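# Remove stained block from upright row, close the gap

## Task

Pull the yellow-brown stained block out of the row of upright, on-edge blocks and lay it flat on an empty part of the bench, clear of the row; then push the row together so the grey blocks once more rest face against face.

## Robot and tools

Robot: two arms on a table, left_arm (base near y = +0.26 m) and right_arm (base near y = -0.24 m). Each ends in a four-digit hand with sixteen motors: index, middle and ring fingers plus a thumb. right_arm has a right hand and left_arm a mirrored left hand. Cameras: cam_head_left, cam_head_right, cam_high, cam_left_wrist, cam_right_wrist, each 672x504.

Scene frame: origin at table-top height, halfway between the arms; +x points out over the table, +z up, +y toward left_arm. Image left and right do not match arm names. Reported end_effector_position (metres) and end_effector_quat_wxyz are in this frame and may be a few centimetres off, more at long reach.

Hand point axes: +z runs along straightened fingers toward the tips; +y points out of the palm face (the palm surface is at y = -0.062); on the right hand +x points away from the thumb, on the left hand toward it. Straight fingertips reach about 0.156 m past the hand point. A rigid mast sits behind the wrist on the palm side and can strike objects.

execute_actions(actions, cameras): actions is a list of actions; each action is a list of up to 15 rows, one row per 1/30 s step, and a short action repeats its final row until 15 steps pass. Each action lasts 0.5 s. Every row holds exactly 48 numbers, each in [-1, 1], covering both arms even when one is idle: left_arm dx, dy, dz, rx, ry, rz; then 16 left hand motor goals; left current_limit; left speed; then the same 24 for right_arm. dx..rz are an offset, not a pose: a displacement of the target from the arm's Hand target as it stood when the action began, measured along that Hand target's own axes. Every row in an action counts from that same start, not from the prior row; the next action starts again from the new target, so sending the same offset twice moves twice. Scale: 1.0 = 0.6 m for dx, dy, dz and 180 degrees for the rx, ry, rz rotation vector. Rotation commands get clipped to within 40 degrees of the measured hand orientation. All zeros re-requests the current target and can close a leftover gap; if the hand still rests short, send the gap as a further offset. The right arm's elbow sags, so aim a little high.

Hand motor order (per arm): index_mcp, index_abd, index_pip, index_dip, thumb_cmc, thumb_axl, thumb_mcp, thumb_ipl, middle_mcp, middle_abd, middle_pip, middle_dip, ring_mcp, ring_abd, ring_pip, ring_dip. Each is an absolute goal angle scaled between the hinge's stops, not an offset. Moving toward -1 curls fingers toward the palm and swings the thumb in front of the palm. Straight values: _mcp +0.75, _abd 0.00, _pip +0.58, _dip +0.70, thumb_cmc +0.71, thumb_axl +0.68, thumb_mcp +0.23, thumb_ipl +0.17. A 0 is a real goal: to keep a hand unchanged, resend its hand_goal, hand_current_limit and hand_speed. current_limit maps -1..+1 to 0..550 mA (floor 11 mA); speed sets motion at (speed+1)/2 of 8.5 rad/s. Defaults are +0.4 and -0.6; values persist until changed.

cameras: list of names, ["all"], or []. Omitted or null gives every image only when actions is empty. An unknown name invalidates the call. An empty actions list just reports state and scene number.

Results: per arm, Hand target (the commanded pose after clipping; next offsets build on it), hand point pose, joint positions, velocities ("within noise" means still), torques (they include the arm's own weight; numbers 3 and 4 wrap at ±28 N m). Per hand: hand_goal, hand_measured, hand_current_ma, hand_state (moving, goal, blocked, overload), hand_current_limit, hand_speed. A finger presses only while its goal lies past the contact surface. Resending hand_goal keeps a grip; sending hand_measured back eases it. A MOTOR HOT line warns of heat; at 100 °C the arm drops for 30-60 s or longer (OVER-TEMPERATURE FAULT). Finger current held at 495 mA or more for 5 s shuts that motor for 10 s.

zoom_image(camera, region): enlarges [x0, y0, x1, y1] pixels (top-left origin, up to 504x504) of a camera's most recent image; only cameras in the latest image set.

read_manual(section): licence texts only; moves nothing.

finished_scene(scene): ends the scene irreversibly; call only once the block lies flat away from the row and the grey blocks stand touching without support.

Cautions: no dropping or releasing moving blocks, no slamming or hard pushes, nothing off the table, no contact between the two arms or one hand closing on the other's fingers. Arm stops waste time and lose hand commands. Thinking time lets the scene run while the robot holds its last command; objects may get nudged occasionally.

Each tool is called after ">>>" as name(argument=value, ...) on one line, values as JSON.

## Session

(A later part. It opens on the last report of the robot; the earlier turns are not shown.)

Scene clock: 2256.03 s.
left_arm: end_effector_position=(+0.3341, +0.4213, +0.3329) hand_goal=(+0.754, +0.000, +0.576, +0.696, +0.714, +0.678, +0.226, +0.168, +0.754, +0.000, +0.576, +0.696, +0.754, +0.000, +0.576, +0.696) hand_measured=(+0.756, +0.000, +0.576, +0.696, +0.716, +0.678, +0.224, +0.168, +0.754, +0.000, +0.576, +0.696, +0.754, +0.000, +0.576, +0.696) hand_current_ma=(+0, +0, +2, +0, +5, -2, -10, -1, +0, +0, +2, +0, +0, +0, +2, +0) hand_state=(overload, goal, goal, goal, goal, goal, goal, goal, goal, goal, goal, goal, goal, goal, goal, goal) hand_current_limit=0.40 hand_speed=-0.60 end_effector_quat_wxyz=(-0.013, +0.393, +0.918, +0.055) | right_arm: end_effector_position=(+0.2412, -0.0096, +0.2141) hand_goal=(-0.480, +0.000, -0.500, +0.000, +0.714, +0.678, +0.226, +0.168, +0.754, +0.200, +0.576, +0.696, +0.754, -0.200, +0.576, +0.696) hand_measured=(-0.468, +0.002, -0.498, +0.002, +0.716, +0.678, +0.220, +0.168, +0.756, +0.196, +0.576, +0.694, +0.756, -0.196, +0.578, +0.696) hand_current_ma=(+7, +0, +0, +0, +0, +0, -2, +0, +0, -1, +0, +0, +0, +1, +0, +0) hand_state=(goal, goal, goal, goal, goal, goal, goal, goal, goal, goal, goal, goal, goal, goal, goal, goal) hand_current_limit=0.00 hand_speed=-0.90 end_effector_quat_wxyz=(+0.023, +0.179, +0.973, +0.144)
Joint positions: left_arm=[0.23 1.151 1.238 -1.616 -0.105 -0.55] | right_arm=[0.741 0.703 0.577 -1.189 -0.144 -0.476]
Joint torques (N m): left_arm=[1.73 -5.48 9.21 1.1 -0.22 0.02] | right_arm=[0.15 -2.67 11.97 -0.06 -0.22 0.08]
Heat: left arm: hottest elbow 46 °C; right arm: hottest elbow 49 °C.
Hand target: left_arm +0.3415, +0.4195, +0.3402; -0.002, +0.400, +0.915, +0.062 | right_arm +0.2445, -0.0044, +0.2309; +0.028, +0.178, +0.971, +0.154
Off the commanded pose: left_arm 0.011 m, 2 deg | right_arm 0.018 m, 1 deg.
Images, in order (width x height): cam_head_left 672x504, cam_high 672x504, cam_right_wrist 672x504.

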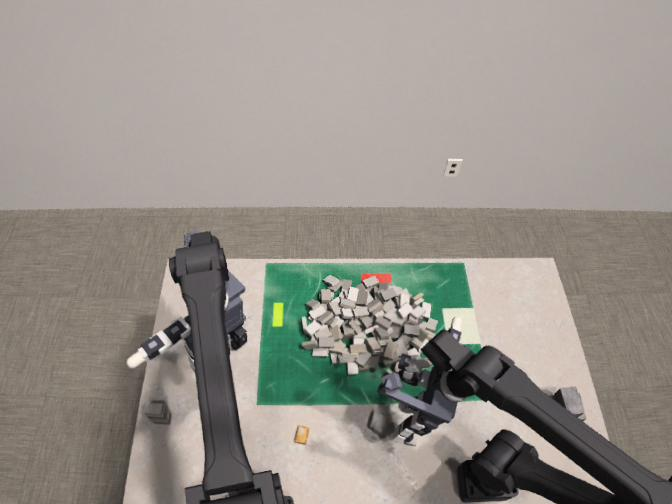

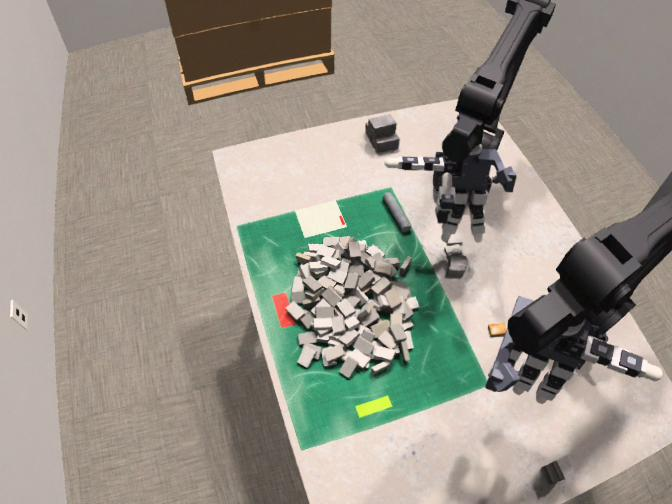

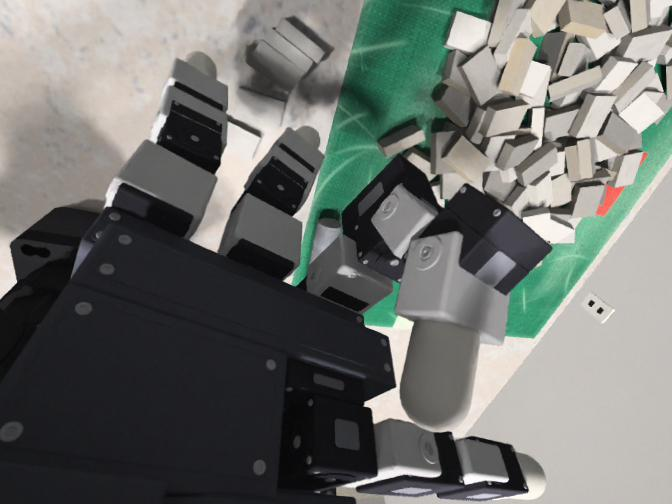

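>>> execute_actions(actions=[[[0,0,0,0,0,0,0.754,0,0.576,0.696,0.714,0.678,0.226,0.168,0.754,0,0.576,0.696,0.754,0,0.576,0.696,0.4,-0.6,0.0073,-0.0176,0.0302,0,0.0177,-0.0544,-0.48,0,-0.5,0,0.714,0.678,0.226,0.168,0.754,0.18,0.576,0.696,0.754,-0.18,0.576,0.696,0,-0.9]],[[0,0,0,0,0,0,0.754,0,0.576,0.696,0.714,0.678,0.226,0.168,0.754,0,0.576,0.696,0.754,0,0.576,0.696,0.4,-0.6,0.0073,-0.0176,0.0302,0,0.0177,-0.0544,-0.48,0,-0.5,0,0.714,0.678,0.226,0.168,0.754,0.18,0.576,0.696,0.754,-0.18,0.576,0.696,0,-0.9]]], cameras=["cam_right_wrist","cam_high"])

>>> zoom_image(camera="cam_right_wrist", region=[170, 10, 350, 145])

>>> zoom_image(camera="cam_high", region=[430, 215, 490, 275])

Scene clock: 2339.97 s.
left_arm: end_effector_position=(+0.3341, +0.4213, +0.3329) hand_goal=(+0.754, +0.000, +0.576, +0.696, +0.714, +0.678, +0.226, +0.168, +0.754, +0.000, +0.576, +0.696, +0.754, +0.000, +0.576, +0.696) hand_measured=(+0.756, +0.000, +0.576, +0.696, +0.716, +0.678, +0.224, +0.168, +0.754, +0.000, +0.576, +0.696, +0.754, +0.000, +0.576, +0.696) hand_current_ma=(+0, +0, +2, +0, +5, -2, -10, -1, +0, +0, +2, +0, +0, +0, +2, +0) hand_state=(overload, goal, goal, goal, goal, goal, goal, goal, goal, goal, goal, goal, goal, goal, goal, goal) hand_current_limit=0.40 hand_speed=-0.60 end_effector_quat_wxyz=(-0.013, +0.393, +0.918, +0.055) | right_arm: end_effector_position=(+0.2316, -0.0121, +0.1898) hand_goal=(-0.480, +0.000, -0.500, +0.000, +0.714, +0.678, +0.226, +0.168, +0.754, +0.180, +0.576, +0.696, +0.754, -0.180, +0.576, +0.696) hand_measured=(-0.468, +0.002, -0.498, +0.002, +0.716, +0.678, +0.220, +0.168, +0.756, +0.182, +0.576, +0.694, +0.756, -0.182, +0.578, +0.696) hand_current_ma=(+7, +0, +0, +0, +0, +0, -2, +0, +0, +0, +0, +0, +0, +0, +0, +0) hand_state=(goal, goal, goal, goal, goal, goal, goal, goal, goal, goal, goal, goal, goal, goal, goal, goal) hand_current_limit=0.00 hand_speed=-0.90 end_effector_quat_wxyz=(-0.003, +0.006, +0.988, +0.153)
Joint positions: left_arm=[0.23 1.151 1.238 -1.616 -0.105 -0.55] | right_arm=[0.54 0.812 0.553 -1.162 -0.27 -1.025]
Joint torques (N m): left_arm=[1.67 -5.6 9.22 1.1 -0.22 0.02] | right_arm=[-0.67 -2.73 8.8 0.73 -0.46 -0.14]
Heat: left arm: hottest elbow 46 °C; right arm: hottest elbow 51 °C.
Hand target: left_arm +0.3415, +0.4195, +0.3402; -0.002, +0.400, +0.915, +0.062 | right_arm +0.2336, -0.0106, +0.1899; +0.000, +0.002, +0.988, +0.156
Off the commanded pose: left_arm 0.011 m, 2 deg | right_arm 0.003 m, 1 deg.
Images, in order (width x height): cam_high 672x504, cam_right_wrist 672x504.

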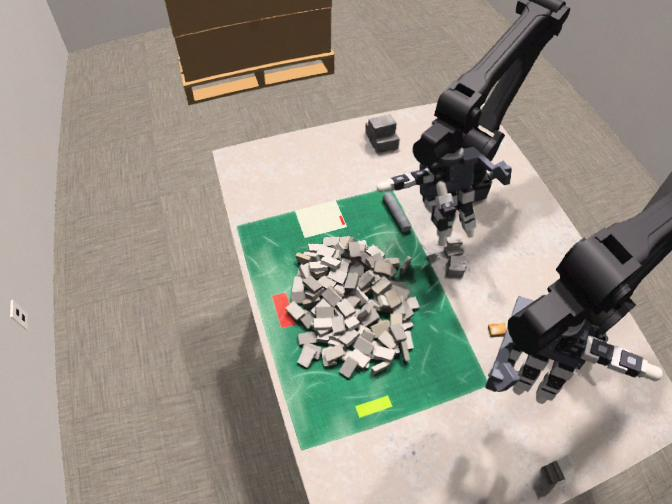

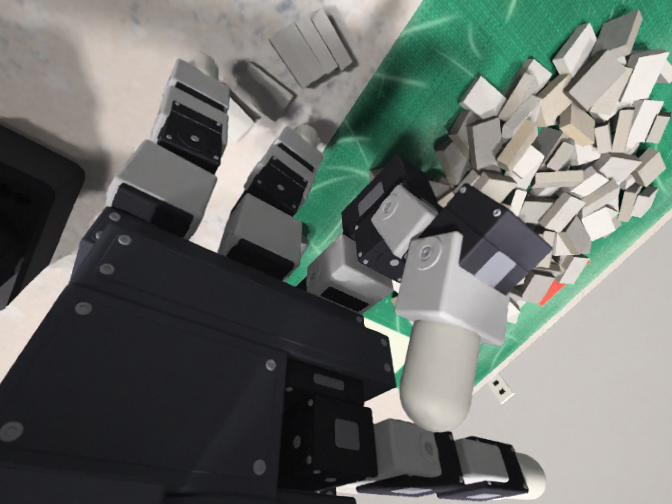

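Scaled by 2.800 from the camera's 672x504 image, which has a finer 960x720 frame.

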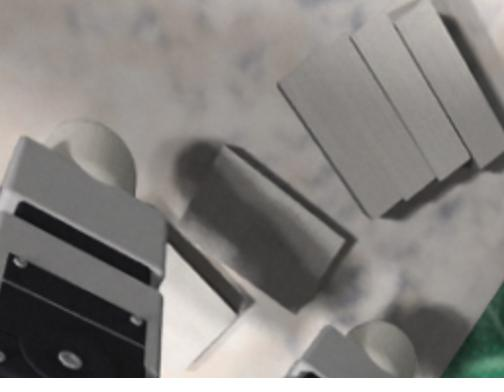

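Scaled by 8.400 from the camera's 672x504 image, which has a finer 960x720 frame.

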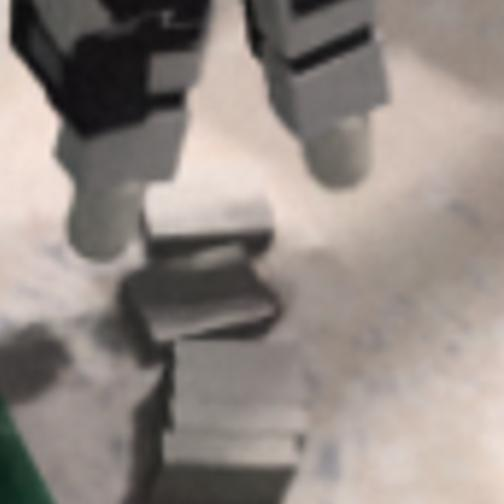

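>>> execute_actions(actions=[[[0,0,0,0,0,0,0.754,0,0.576,0.696,0.714,0.678,0.226,0.168,0.754,0,0.576,0.696,0.754,0,0.576,0.696,0.4,-0.6,-0.005,-0.0155,0.0475,0,0,0,-0.48,0,-0.5,0,0.714,0.678,0.226,0.168,0.754,0.18,0.576,0.696,0.754,-0.18,0.576,0.696,0,-0.9]],[[0,0,0,0,0,0,0.754,0,0.576,0.696,0.714,0.678,0.226,0.168,0.754,0,0.576,0.696,0.754,0,0.576,0.696,0.4,-0.6,0,-0.0085,0.0261,0,0,0,-0.48,0,-0.5,0,0.714,0.678,0.226,0.168,0.754,0.18,0.576,0.696,0.754,-0.18,0.576,0.696,0,-0.9]]], cameras=["cam_right_wrist","cam_high"])

>>> zoom_image(camera="cam_right_wrist", region=[170, 10, 350, 145])

>>> zoom_image(camera="cam_high", region=[430, 215, 490, 275])

Scene clock: 2373.87 s.
left_arm: end_effector_position=(+0.3341, +0.4213, +0.3329) hand_goal=(+0.754, +0.000, +0.576, +0.696, +0.714, +0.678, +0.226, +0.168, +0.754, +0.000, +0.576, +0.696, +0.754, +0.000, +0.576, +0.696) hand_measured=(+0.756, +0.000, +0.576, +0.696, +0.716, +0.678, +0.224, +0.168, +0.754, +0.000, +0.576, +0.696, +0.754, +0.000, +0.576, +0.696) hand_current_ma=(+0, +0, +2, +0, +5, -2, -10, -1, +0, +0, +2, +0, +0, +0, +2, +0) hand_state=(overload, goal, goal, goal, goal, goal, goal, goal, goal, goal, goal, goal, goal, goal, goal, goal) hand_current_limit=0.40 hand_speed=-0.60 end_effector_quat_wxyz=(-0.013, +0.393, +0.918, +0.055) | right_arm: end_effector_position=(+0.2347, -0.0103, +0.1474) hand_goal=(-0.480, +0.000, -0.500, +0.000, +0.714, +0.678, +0.226, +0.168, +0.754, +0.180, +0.576, +0.696, +0.754, -0.180, +0.576, +0.696) hand_measured=(-0.468, +0.002, -0.498, +0.002, +0.716, +0.678, +0.220, +0.168, +0.756, +0.178, +0.576, +0.696, +0.752, -0.182, +0.576, +0.696) hand_current_ma=(+7, +0, +0, +0, +0, +0, -2, +0, +0, +0, +0, +0, +0, +0, +0, +0) hand_state=(goal, goal, goal, goal, goal, goal, goal, goal, goal, goal, goal, goal, goal, goal, goal, goal) hand_current_limit=0.00 hand_speed=-0.90 end_effector_quat_wxyz=(-0.001, +0.003, +0.988, +0.157)
Joint positions: left_arm=[0.23 1.151 1.238 -1.616 -0.105 -0.55] | right_arm=[0.536 0.881 0.463 -0.997 -0.274 -1.035]
Joint torques (N m): left_arm=[1.61 -5.66 9.2 1.09 -0.21 0.02] | right_arm=[-1.03 -2.49 7.92 0.81 -0.36 -0.12]
Heat: left arm: hottest elbow 46 °C; right arm: hottest elbow 49 °C.
Hand target: left_arm +0.3415, +0.4195, +0.3402; -0.002, +0.400, +0.915, +0.062 | right_arm +0.2367, -0.0107, +0.1435; +0.000, +0.002, +0.988, +0.157
Off the commanded pose: left_arm 0.011 m, 2 deg | right_arm 0.004 m, 0 deg.
Images, in order (width x height): cam_high 672x504, cam_right_wrist 672x504.

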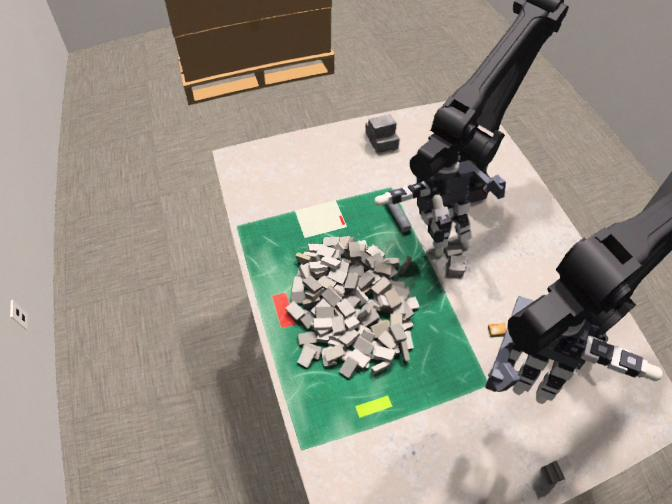

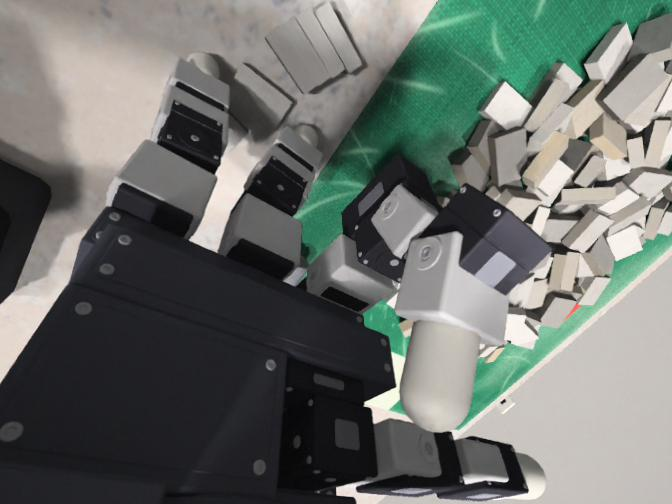

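Scaled by 2.800 from the camera's 672x504 image, which has a finer 960x720 frame.

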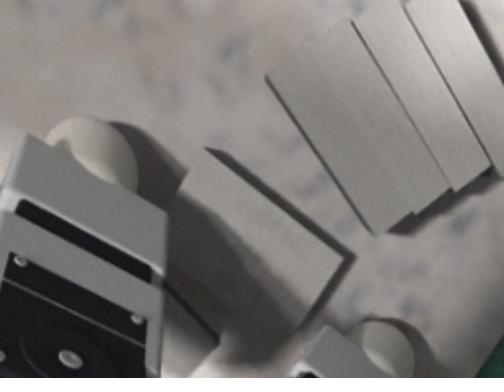

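Scaled by 8.400 from the camera's 672x504 image, which has a finer 960x720 frame.

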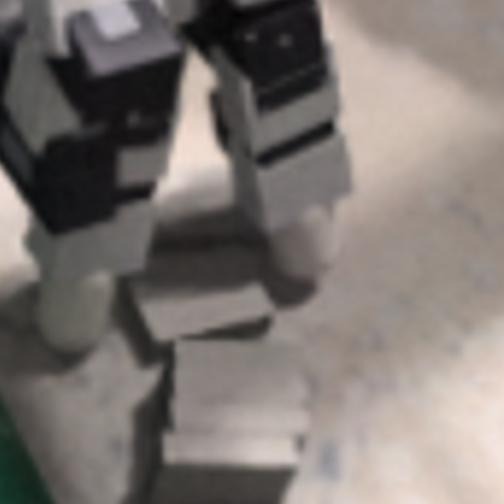

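>>> execute_actions(actions=[[[0,0,0,0,0,0,0.754,0,0.576,0.696,0.714,0.678,0.226,0.168,0.754,0,0.576,0.696,0.754,0,0.576,0.696,0.4,-0.6,0,0,0,0,0,0,-0.48,0,-0.5,0,0.714,0.678,0.226,0.168,0.754,0.09,0.576,0.696,0.754,-0.09,0.576,0.696,-0.1,-0.94]],[[0,0,0,0,0,0,0.754,0,0.576,0.696,0.714,0.678,0.226,0.168,0.754,0,0.576,0.696,0.754,0,0.576,0.696,0.4,-0.6,0,0,0,0,0,0,-0.48,0,-0.5,0,0.714,0.678,0.226,0.168,0.754,0,0.576,0.696,0.754,0,0.576,0.696,-0.1,-0.96]],[[0,0,0,0,0,0,0.754,0,0.576,0.696,0.714,0.678,0.226,0.168,0.754,0,0.576,0.696,0.754,0,0.576,0.696,0.4,-0.6,0,0,0,0,0,0,-0.48,0,-0.5,0,0.714,0.678,0.226,0.168,0.754,-0.04,0.576,0.696,0.754,0.06,0.576,0.696,0,-0.96]]], cameras=["cam_right_wrist"])

>>> zoom_image(camera="cam_right_wrist", region=[170, 10, 350, 145])

Scene clock: 2383.10 s.
left_arm: end_effector_position=(+0.3341, +0.4213, +0.3329) hand_goal=(+0.754, +0.000, +0.576, +0.696, +0.714, +0.678, +0.226, +0.168, +0.754, +0.000, +0.576, +0.696, +0.754, +0.000, +0.576, +0.696) hand_measured=(+0.756, +0.000, +0.576, +0.696, +0.716, +0.678, +0.224, +0.168, +0.754, +0.000, +0.576, +0.696, +0.754, +0.000, +0.576, +0.696) hand_current_ma=(+0, +0, +2, +0, +5, -2, -10, -1, +0, +0, +2, +0, +0, +0, +2, +0) hand_state=(overload, goal, goal, goal, goal, goal, goal, goal, goal, goal, goal, goal, goal, goal, goal, goal) hand_current_limit=0.40 hand_speed=-0.60 end_effector_quat_wxyz=(-0.013, +0.393, +0.918, +0.055) | right_arm: end_effector_position=(+0.2364, -0.0095, +0.1482) hand_goal=(-0.480, +0.000, -0.500, +0.000, +0.714, +0.678, +0.226, +0.168, +0.754, -0.040, +0.576, +0.696, +0.754, +0.060, +0.576, +0.696) hand_measured=(-0.468, +0.002, -0.498, +0.002, +0.716, +0.678, +0.220, +0.168, +0.754, +0.082, +0.576, +0.696, +0.754, -0.062, +0.574, +0.696) hand_current_ma=(+7, +0, +0, +0, +0, +0, -2, +0, +0, +232, +0, +0, +0, -232, +0, +0) hand_state=(goal, goal, goal, goal, goal, goal, goal, goal, goal, blocked, goal, goal, goal, blocked, goal, goal) hand_current_limit=0.00 hand_speed=-0.96 end_effector_quat_wxyz=(+0.003, +0.003, +0.987, +0.159)
Joint positions: left_arm=[0.23 1.151 1.238 -1.616 -0.105 -0.55] | right_arm=[0.536 0.881 0.463 -0.988 -0.274 -1.035]
Joint torques (N m): left_arm=[1.61 -5.54 9.16 1.09 -0.21 0.03] | right_arm=[-0.97 -2.73 7.95 0.55 -0.37 -0.11]
Heat: left arm: hottest elbow 46 °C; right arm: hottest elbow 49 °C.
Hand target: left_arm +0.3415, +0.4195, +0.3402; -0.002, +0.400, +0.915, +0.062 | right_arm +0.2366, -0.0107, +0.1435; +0.000, +0.002, +0.988, +0.156
Off the commanded pose: left_arm 0.011 m, 2 deg | right_arm 0.005 m, 0 deg.
Images, in order (width x height): cam_right_wrist 672x504.

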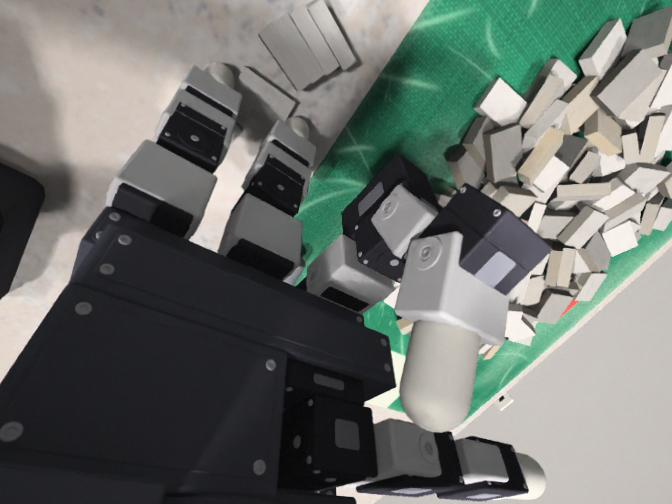

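Scaled by 2.800 from the camera's 672x504 image, which has a finer 960x720 frame.

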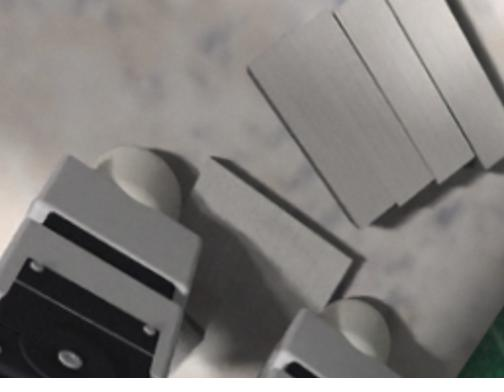

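>>> execute_actions(actions=[[[0,0,0,0,0,0,0.754,0,0.576,0.696,0.714,0.678,0.226,0.168,0.754,0,0.576,0.696,0.754,0,0.576,0.696,0.4,-0.6,0,0.013,-0.04,0,0,0,-0.48,0,-0.5,0,0.714,0.678,0.226,0.168,0.754,-0.04,0.576,0.696,0.754,0.06,0.576,0.696,0,-0.96]],[[0,0,0,0,0,0,0.754,0,0.576,0.696,0.714,0.678,0.226,0.168,0.754,0,0.576,0.696,0.754,0,0.576,0.696,0.4,-0.6,0,0.0103,-0.0317,0,0,0,-0.48,0,-0.5,0,0.714,0.678,0.226,0.168,0.754,-0.04,0.576,0.696,0.754,0.06,0.576,0.696,0,-0.96]],[[0,0,0,0,0,0,0.754,0,0.576,0.696,0.714,0.678,0.226,0.168,0.754,0,0.576,0.696,0.754,0,0.576,0.696,0.4,-0.6,0,0.0077,-0.0238,0,0,0,-0.48,0,-0.5,0,0.714,0.678,0.226,0.168,0.754,-0.04,0.576,0.696,0.754,0.06,0.576,0.696,0,-0.96]]], cameras=["cam_right_wrist","cam_high"])

>>> zoom_image(camera="cam_right_wrist", region=[170, 10, 350, 145])

>>> zoom_image(camera="cam_high", region=[430, 215, 490, 275])

Scene clock: 2397.00 s.
left_arm: end_effector_position=(+0.3341, +0.4213, +0.3329) hand_goal=(+0.754, +0.000, +0.576, +0.696, +0.714, +0.678, +0.226, +0.168, +0.754, +0.000, +0.576, +0.696, +0.754, +0.000, +0.576, +0.696) hand_measured=(+0.756, +0.000, +0.576, +0.696, +0.716, +0.678, +0.224, +0.168, +0.754, +0.000, +0.576, +0.696, +0.754, +0.000, +0.576, +0.696) hand_current_ma=(+0, +0, +2, +0, +5, -2, -10, -1, +0, +0, +2, +0, +0, +0, +2, +0) hand_state=(overload, goal, goal, goal, goal, goal, goal, goal, goal, goal, goal, goal, goal, goal, goal, goal) hand_current_limit=0.40 hand_speed=-0.60 end_effector_quat_wxyz=(-0.013, +0.393, +0.918, +0.055) | right_arm: end_effector_position=(+0.2251, -0.0158, +0.1803) hand_goal=(-0.480, +0.000, -0.500, +0.000, +0.714, +0.678, +0.226, +0.168, +0.754, -0.040, +0.576, +0.696, +0.754, +0.060, +0.576, +0.696) hand_measured=(-0.468, +0.002, -0.498, +0.002, +0.716, +0.678, +0.220, +0.168, +0.758, +0.080, +0.576, +0.696, +0.758, -0.060, +0.576, +0.696) hand_current_ma=(+7, +0, +0, +0, +0, +0, -2, +0, +1, +225, +0, +0, +1, -226, +0, +0) hand_state=(goal, goal, goal, goal, goal, goal, goal, goal, goal, blocked, goal, goal, goal, blocked, goal, goal) hand_current_limit=0.00 hand_speed=-0.96 end_effector_quat_wxyz=(-0.020, +0.006, +0.989, +0.145)
Joint positions: left_arm=[0.23 1.151 1.238 -1.616 -0.105 -0.55] | right_arm=[0.536 0.823 0.541 -1.178 -0.273 -1.035]
Joint torques (N m): left_arm=[1.61 -5.54 9.18 1.1 -0.21 0.02] | right_arm=[-0.97 -4.25 12.4 -0.29 -0.36 -0.11]
Heat: left arm: hottest elbow 46 °C; right arm: hottest elbow 48 °C.
Hand target: left_arm +0.3415, +0.4195, +0.3402; -0.002, +0.400, +0.915, +0.062 | right_arm +0.2366, -0.0107, +0.2036; +0.000, +0.002, +0.988, +0.156
Off the commanded pose: left_arm 0.011 m, 2 deg | right_arm 0.027 m, 3 deg.
Images, in order (width x height): cam_high 672x504, cam_right_wrist 672x504.

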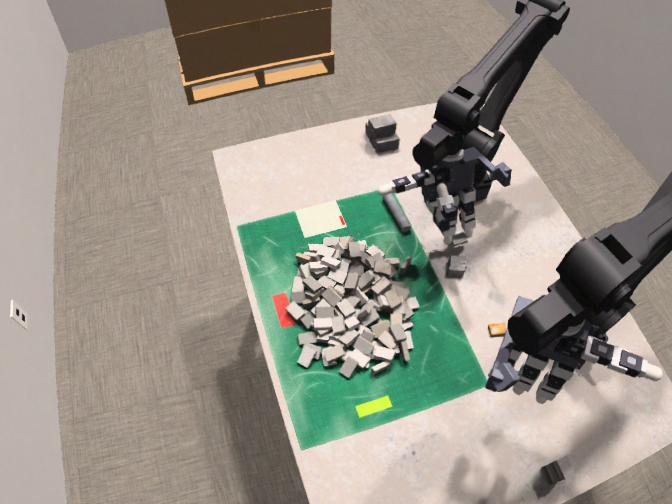

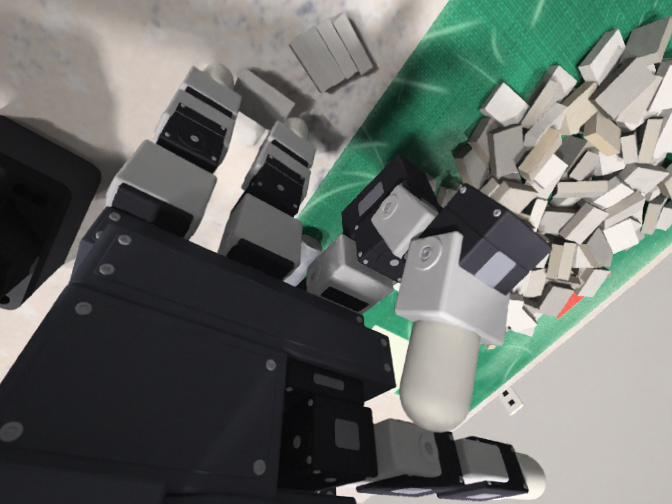

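Scaled by 2.800 from the camera's 672x504 image, which has a finer 960x720 frame.

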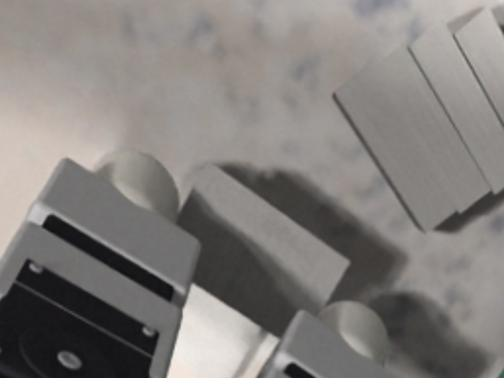

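Scaled by 8.400 from the camera's 672x504 image, which has a finer 960x720 frame.

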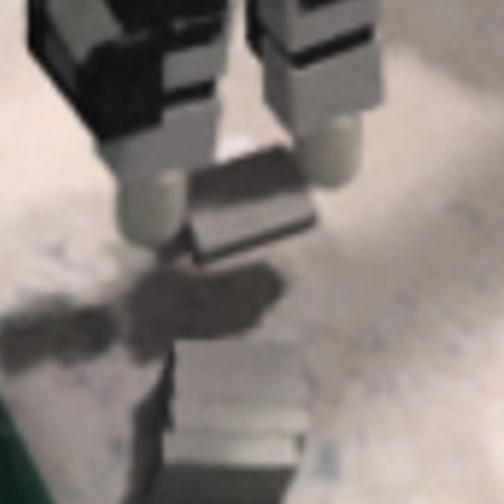

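>>> execute_actions(actions=[[[0,0,0,0,0,0,0.754,0,0.576,0.696,0.714,0.678,0.226,0.168,0.754,0,0.576,0.696,0.754,0,0.576,0.696,0.4,-0.6,-0.0086,-0.0033,0.0065,0,-0.0177,0.0544,-0.48,0,-0.5,0,0.714,0.678,0.226,0.168,0.754,-0.04,0.576,0.696,0.754,0.06,0.576,0.696,0,-0.96]],[[0,0,0,0,0,0,0.754,0,0.576,0.696,0.714,0.678,0.226,0.168,0.754,0,0.576,0.696,0.754,0,0.576,0.696,0.4,-0.6,-0.0086,-0.0033,0.0065,0,-0.0177,0.0544,-0.48,0,-0.5,0,0.714,0.678,0.226,0.168,0.754,-0.04,0.576,0.696,0.754,0.06,0.576,0.696,0,-0.96]]], cameras=["cam_right_wrist","cam_high"])

>>> zoom_image(camera="cam_right_wrist", region=[170, 10, 350, 145])

>>> zoom_image(camera="cam_high", region=[430, 215, 490, 275])

Scene clock: 2423.60 s.
left_arm: end_effector_position=(+0.3341, +0.4213, +0.3329) hand_goal=(+0.754, +0.000, +0.576, +0.696, +0.714, +0.678, +0.226, +0.168, +0.754, +0.000, +0.576, +0.696, +0.754, +0.000, +0.576, +0.696) hand_measured=(+0.756, +0.000, +0.576, +0.696, +0.716, +0.678, +0.224, +0.168, +0.754, +0.000, +0.576, +0.696, +0.754, +0.000, +0.576, +0.696) hand_current_ma=(+0, +0, +2, +0, +5, -2, -10, -1, +0, +0, +2, +0, +0, +0, +2, +0) hand_state=(overload, goal, goal, goal, goal, goal, goal, goal, goal, goal, goal, goal, goal, goal, goal, goal) hand_current_limit=0.40 hand_speed=-0.60 end_effector_quat_wxyz=(-0.013, +0.393, +0.918, +0.055) | right_arm: end_effector_position=(+0.2454, -0.0157, +0.1916) hand_goal=(-0.480, +0.000, -0.500, +0.000, +0.714, +0.678, +0.226, +0.168, +0.754, -0.040, +0.576, +0.696, +0.754, +0.060, +0.576, +0.696) hand_measured=(-0.468, +0.002, -0.498, +0.002, +0.716, +0.678, +0.220, +0.168, +0.758, +0.080, +0.578, +0.696, +0.760, -0.060, +0.578, +0.696) hand_current_ma=(+7, +0, +0, +0, +0, +0, -2, +0, +1, +222, +0, +0, +2, -226, +0, +0) hand_state=(goal, goal, goal, goal, goal, goal, goal, goal, goal, blocked, goal, goal, goal, blocked, goal, goal) hand_current_limit=0.00 hand_speed=-0.96 end_effector_quat_wxyz=(+0.021, +0.178, +0.973, +0.146)
Joint positions: left_arm=[0.23 1.151 1.238 -1.616 -0.105 -0.55] | right_arm=[0.693 0.716 0.521 -1.126 -0.161 -0.524]
Joint torques (N m): left_arm=[1.55 -5.54 9.18 1.07 -0.22 0.02] | right_arm=[0.09 -3.08 9.06 0.99 -0.11 0.1]
Heat: left arm: hottest elbow 46 °C; right arm: hottest elbow 49 °C.
Hand target: left_arm +0.3415, +0.4195, +0.3402; -0.002, +0.400, +0.915, +0.062 | right_arm +0.2468, -0.0130, +0.1951; +0.028, +0.178, +0.971, +0.154
Off the commanded pose: left_arm 0.011 m, 2 deg | right_arm 0.005 m, 1 deg.
Images, in order (width x height): cam_high 672x504, cam_right_wrist 672x504.

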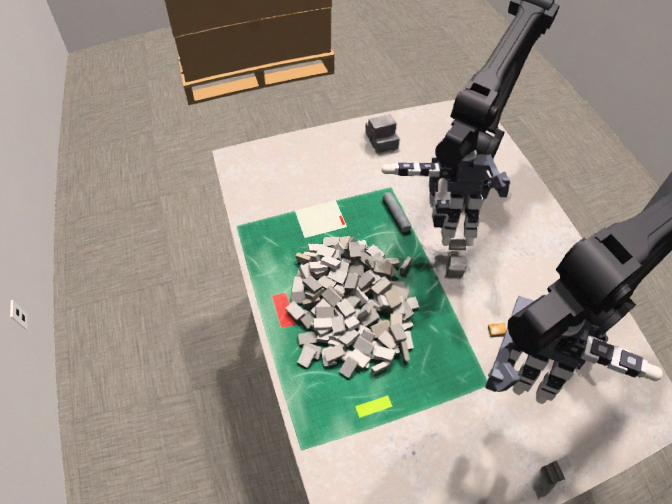

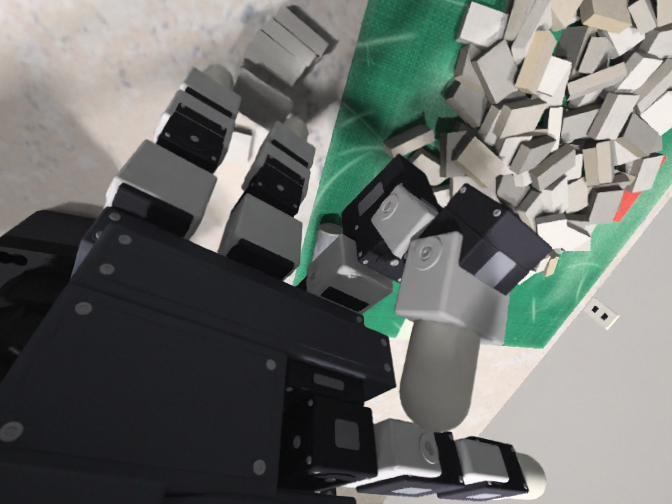

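Scaled by 2.800 from the camera's 672x504 image, which has a finer 960x720 frame.

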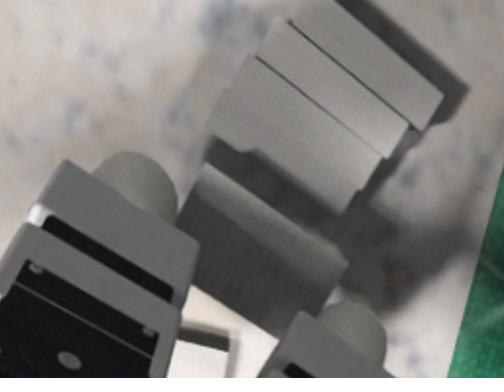

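Scaled by 8.400 from the camera's 672x504 image, which has a finer 960x720 frame.

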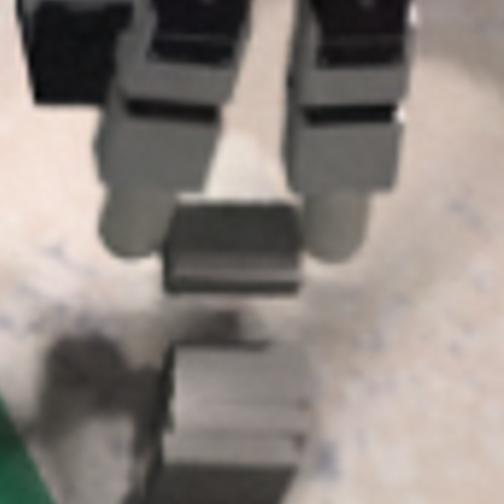

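>>> execute_actions(actions=[[[0,0,0,0,0,0,0.754,0,0.576,0.696,0.714,0.678,0.226,0.168,0.754,0,0.576,0.696,0.754,0,0.576,0.696,0.4,-0.6,0.005,-0.0111,0.0289,0,0,0,-0.48,0,-0.5,0,0.714,0.678,0.226,0.168,0.754,-0.04,0.576,0.696,0.754,0.06,0.576,0.696,0,-0.96]],[[0,0,0,0,0,0,0.754,0,0.576,0.696,0.714,0.678,0.226,0.168,0.754,0,0.576,0.696,0.754,0,0.576,0.696,0.4,-0.6,0.005,-0.0111,0.0289,0,0,0,-0.48,0,-0.5,0,0.714,0.678,0.226,0.168,0.754,-0.04,0.576,0.696,0.754,0.06,0.576,0.696,0,-0.96]],[[0,0,0,0,0,0,0.754,0,0.576,0.696,0.714,0.678,0.226,0.168,0.754,0,0.576,0.696,0.754,0,0.576,0.696,0.4,-0.6,0,0,0,0,0,0,-0.48,0,-0.5,0,0.714,0.678,0.226,0.168,0.754,0.03,0.576,0.696,0.754,-0.01,0.576,0.696,-0.2,-0.97]]], cameras=["cam_right_wrist","cam_high"])

>>> zoom_image(camera="cam_right_wrist", region=[170, 10, 350, 145])

>>> zoom_image(camera="cam_high", region=[430, 215, 490, 275])

Scene clock: 2444.30 s.
left_arm: end_effector_position=(+0.3341, +0.4213, +0.3329) hand_goal=(+0.754, +0.000, +0.576, +0.696, +0.714, +0.678, +0.226, +0.168, +0.754, +0.000, +0.576, +0.696, +0.754, +0.000, +0.576, +0.696) hand_measured=(+0.756, +0.000, +0.576, +0.696, +0.716, +0.678, +0.224, +0.168, +0.754, +0.000, +0.576, +0.696, +0.754, +0.000, +0.576, +0.696) hand_current_ma=(+0, +0, +2, +0, +5, -2, -10, -1, +0, +0, +2, +0, +0, +0, +2, +0) hand_state=(overload, goal, goal, goal, goal, goal, goal, goal, goal, goal, goal, goal, goal, goal, goal, goal) hand_current_limit=0.40 hand_speed=-0.60 end_effector_quat_wxyz=(-0.013, +0.393, +0.918, +0.055) | right_arm: end_effector_position=(+0.2382, -0.0165, +0.1565) hand_goal=(-0.480, +0.000, -0.500, +0.000, +0.714, +0.678, +0.226, +0.168, +0.754, +0.030, +0.576, +0.696, +0.754, -0.010, +0.576, +0.696) hand_measured=(-0.468, +0.002, -0.498, +0.002, +0.716, +0.678, +0.220, +0.168, +0.756, +0.080, +0.578, +0.696, +0.760, -0.066, +0.578, +0.696) hand_current_ma=(+7, +0, +0, +0, +0, +0, -2, +0, +1, +49, +0, +0, +2, -62, +0, +0) hand_state=(goal, goal, goal, goal, goal, goal, goal, goal, goal, blocked, goal, goal, goal, blocked, goal, goal) hand_current_limit=-0.20 hand_speed=-0.97 end_effector_quat_wxyz=(+0.025, +0.178, +0.972, +0.150)
Joint positions: left_arm=[0.23 1.151 1.238 -1.616 -0.105 -0.55] | right_arm=[0.718 0.717 0.422 -1.011 -0.153 -0.499]
Joint torques (N m): left_arm=[1.61 -5.54 9.21 1.1 -0.22 0.02] | right_arm=[0.09 -1.55 9.22 1.05 -0.11 0.11]
Heat: left arm: hottest elbow 46 °C; right arm: hottest elbow 48 °C.
Hand target: left_arm +0.3415, +0.4195, +0.3402; -0.002, +0.400, +0.915, +0.062 | right_arm +0.2404, -0.0127, +0.1580; +0.028, +0.178, +0.971, +0.154
Off the commanded pose: left_arm 0.011 m, 2 deg | right_arm 0.005 m, 1 deg.
Images, in order (width x height): cam_high 672x504, cam_right_wrist 672x504.

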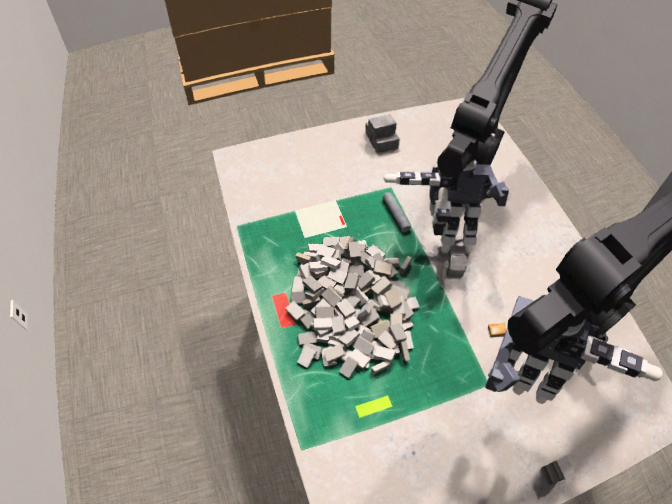

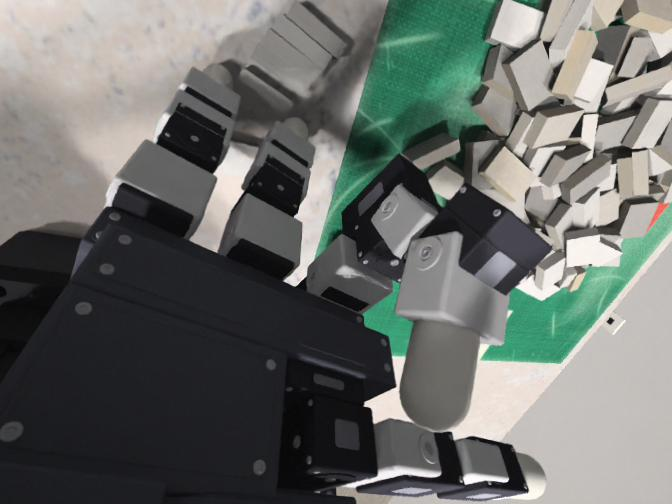

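Scaled by 2.800 from the camera's 672x504 image, which has a finer 960x720 frame.

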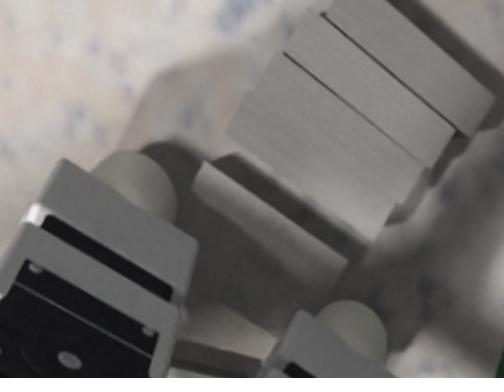

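Scaled by 8.400 from the camera's 672x504 image, which has a finer 960x720 frame.

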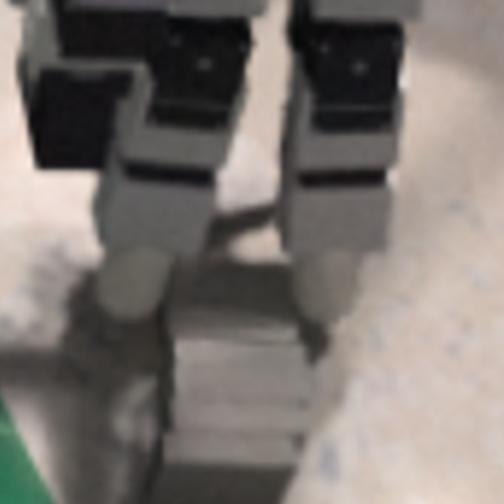

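>>> execute_actions(actions=[[[0,0,0,0,0,0,0.754,0,0.576,0.696,0.714,0.678,0.226,0.168,0.754,0,0.576,0.696,0.754,0,0.576,0.696,0.4,-0.6,0,0,0,0,0,0,-0.48,0,-0.5,0,0.714,0.678,0.226,0.168,0.754,0.06,0.576,0.696,0.754,-0.045,0.576,0.696,-0.2,-0.98]]], cameras=["cam_right_wrist","cam_high"])

>>> zoom_image(camera="cam_right_wrist", region=[190, 30, 330, 135])

>>> zoom_image(camera="cam_high", region=[435, 235, 475, 275])

Scene clock: 2460.67 s.
left_arm: end_effector_position=(+0.3341, +0.4213, +0.3329) hand_goal=(+0.754, +0.000, +0.576, +0.696, +0.714, +0.678, +0.226, +0.168, +0.754, +0.000, +0.576, +0.696, +0.754, +0.000, +0.576, +0.696) hand_measured=(+0.756, +0.000, +0.576, +0.696, +0.716, +0.678, +0.224, +0.168, +0.754, +0.000, +0.576, +0.696, +0.754, +0.000, +0.576, +0.696) hand_current_ma=(+0, +0, +2, +0, +5, -2, -10, -1, +0, +0, +2, +0, +0, +0, +2, +0) hand_state=(overload, goal, goal, goal, goal, goal, goal, goal, goal, goal, goal, goal, goal, goal, goal, goal) hand_current_limit=0.40 hand_speed=-0.60 end_effector_quat_wxyz=(-0.013, +0.393, +0.918, +0.055) | right_arm: end_effector_position=(+0.2382, -0.0165, +0.1565) hand_goal=(-0.480, +0.000, -0.500, +0.000, +0.714, +0.678, +0.226, +0.168, +0.754, +0.060, +0.576, +0.696, +0.754, -0.044, +0.576, +0.696) hand_measured=(-0.468, +0.002, -0.498, +0.002, +0.716, +0.678, +0.220, +0.168, +0.758, +0.084, +0.578, +0.696, +0.760, -0.070, +0.578, +0.696) hand_current_ma=(+7, +0, +0, +0, +0, +0, -2, +0, +1, +14, +0, +0, +2, -16, +0, +0) hand_state=(goal, goal, goal, goal, goal, goal, goal, goal, goal, blocked, goal, goal, goal, blocked, goal, goal) hand_current_limit=-0.20 hand_speed=-0.98 end_effector_quat_wxyz=(+0.025, +0.178, +0.972, +0.150)
Joint positions: left_arm=[0.23 1.151 1.238 -1.616 -0.105 -0.55] | right_arm=[0.718 0.717 0.422 -1.011 -0.153 -0.499]
Joint torques (N m): left_arm=[1.61 -5.66 9.21 1.13 -0.21 0.02] | right_arm=[0.32 -1.32 9.25 1.01 -0.11 0.1]
Heat: left arm: hottest elbow 46 °C; right arm: hottest elbow 47 °C.
Hand target: left_arm +0.3415, +0.4195, +0.3402; -0.002, +0.400, +0.915, +0.062 | right_arm +0.2404, -0.0127, +0.1580; +0.028, +0.178, +0.971, +0.154
Off the commanded pose: left_arm 0.011 m, 2 deg | right_arm 0.005 m, 1 deg.
Images, in order (width x height): cam_high 672x504, cam_right_wrist 672x504.

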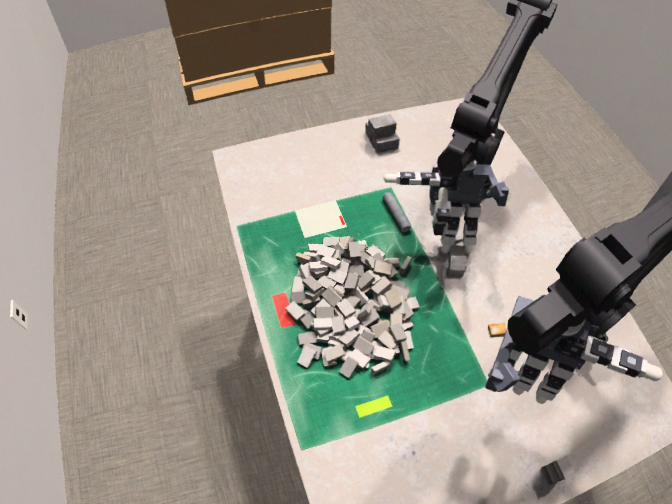

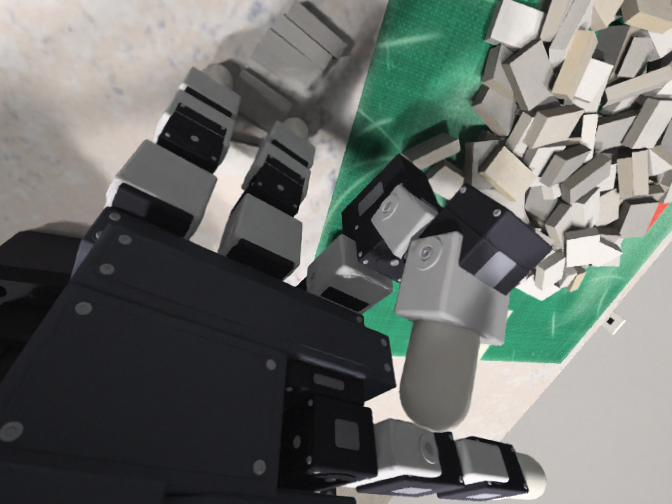

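Scaled by 3.600 from the camera's 672x504 image, which has a finer 960x720 frame.

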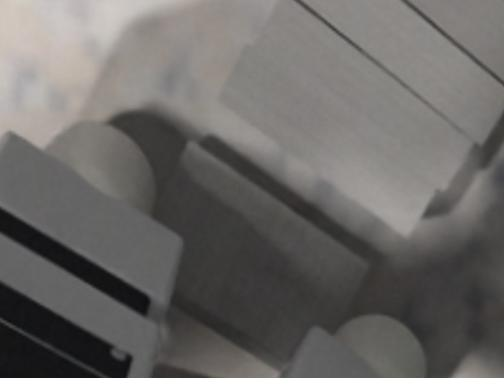

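Scaled by 12.600 from the camera's 672x504 image, which has a finer 960x720 frame.

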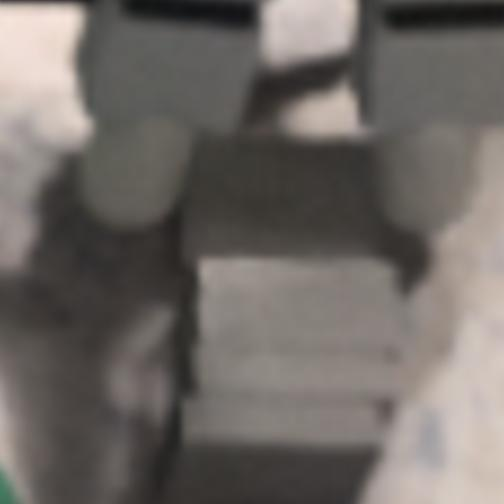

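>>> execute_actions(actions=[[[0,0,0,0,0,0,0.754,0,0.576,0.696,0.714,0.678,0.226,0.168,0.754,0,0.576,0.696,0.754,0,0.576,0.696,0.4,-0.6,0,0.0117,0.002,0,0,0,-0.48,0,-0.5,0,0.714,0.678,0.226,0.168,0.754,0.03,0.576,0.696,0.754,-0.015,0.576,0.696,-0.2,-0.97]],[[0,0,0,0,0,0,0.754,0,0.576,0.696,0.714,0.678,0.226,0.168,0.754,0,0.576,0.696,0.754,0,0.576,0.696,0.4,-0.6,0,0.0117,0.002,0,0,0,-0.48,0,-0.5,0,0.714,0.678,0.226,0.168,0.754,0.03,0.576,0.696,0.754,-0.015,0.576,0.696,-0.2,-0.97]]], cameras=["cam_right_wrist","cam_high"])

>>> zoom_image(camera="cam_right_wrist", region=[190, 30, 330, 135])

>>> zoom_image(camera="cam_high", region=[435, 235, 475, 275])

Scene clock: 2477.27 s.
left_arm: end_effector_position=(+0.3341, +0.4213, +0.3329) hand_goal=(+0.754, +0.000, +0.576, +0.696, +0.714, +0.678, +0.226, +0.168, +0.754, +0.000, +0.576, +0.696, +0.754, +0.000, +0.576, +0.696) hand_measured=(+0.756, +0.000, +0.576, +0.696, +0.716, +0.678, +0.224, +0.168, +0.754, +0.000, +0.576, +0.696, +0.754, +0.000, +0.576, +0.696) hand_current_ma=(+0, +0, +2, +0, +5, -2, -10, -1, +0, +0, +2, +0, +0, +0, +2, +0) hand_state=(overload, goal, goal, goal, goal, goal, goal, goal, goal, goal, goal, goal, goal, goal, goal, goal) hand_current_limit=0.40 hand_speed=-0.60 end_effector_quat_wxyz=(-0.013, +0.393, +0.918, +0.055) | right_arm: end_effector_position=(+0.2373, -0.0096, +0.1480) hand_goal=(-0.480, +0.000, -0.500, +0.000, +0.714, +0.678, +0.226, +0.168, +0.754, +0.030, +0.576, +0.696, +0.754, -0.014, +0.576, +0.696) hand_measured=(-0.468, +0.002, -0.498, +0.002, +0.716, +0.678, +0.220, +0.168, +0.760, +0.082, +0.578, +0.696, +0.764, -0.070, +0.580, +0.696) hand_current_ma=(+7, +0, +0, +0, +0, +0, -2, +0, +2, +54, +1, +0, +4, -59, +1, +0) hand_state=(goal, goal, goal, goal, goal, goal, goal, goal, goal, blocked, goal, goal, goal, blocked, goal, goal) hand_current_limit=-0.20 hand_speed=-0.97 end_effector_quat_wxyz=(+0.020, +0.179, +0.974, +0.141)
Joint positions: left_arm=[0.23 1.151 1.238 -1.616 -0.105 -0.55] | right_arm=[0.754 0.76 0.422 -0.984 -0.141 -0.463]
Joint torques (N m): left_arm=[1.61 -5.66 9.21 1.09 -0.22 0.01] | right_arm=[0.21 -1.49 10.89 1.03 -0.14 0.11]
Heat: left arm: hottest elbow 46 °C; right arm: hottest elbow 47 °C.
Hand target: left_arm +0.3415, +0.4195, +0.3402; -0.002, +0.400, +0.915, +0.062 | right_arm +0.2455, +0.0005, +0.1600; +0.028, +0.178, +0.971, +0.154
Off the commanded pose: left_arm 0.011 m, 2 deg | right_arm 0.018 m, 2 deg.
Images, in order (width x height): cam_high 672x504, cam_right_wrist 672x504.

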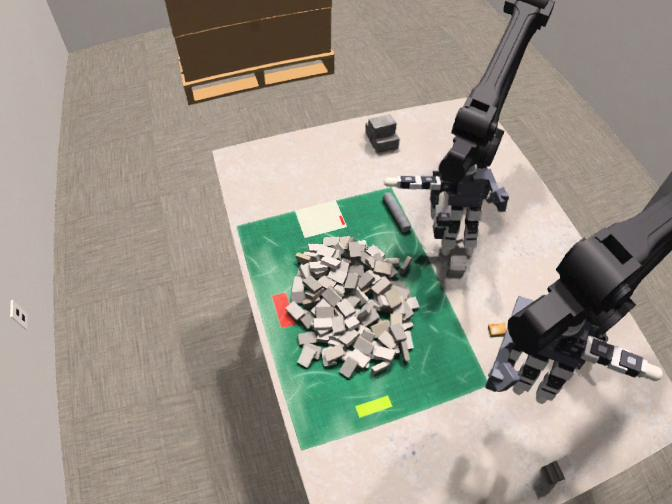

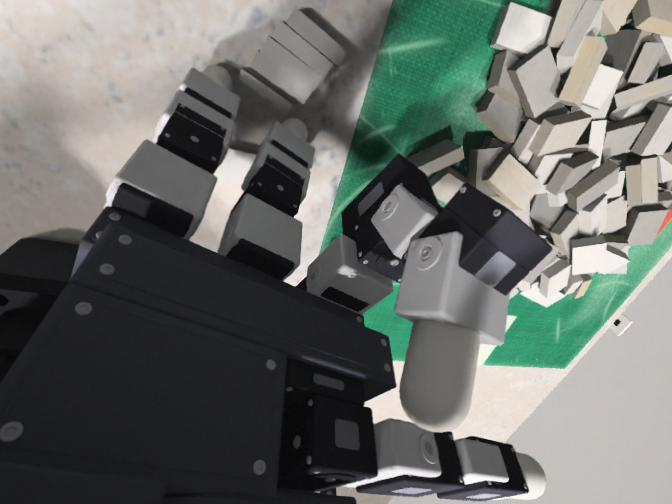

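Scaled by 3.600 from the camera's 672x504 image, which has a finer 960x720 frame.

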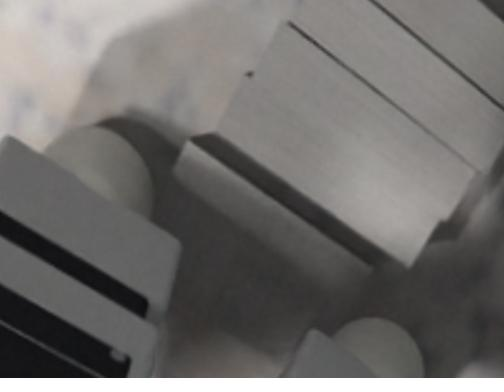

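Scaled by 12.600 from the camera's 672x504 image, which has a finer 960x720 frame.

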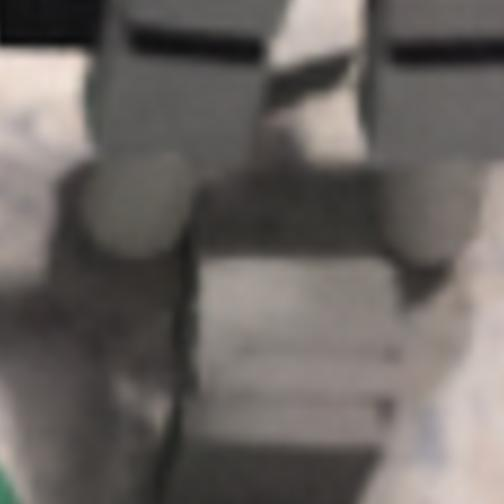

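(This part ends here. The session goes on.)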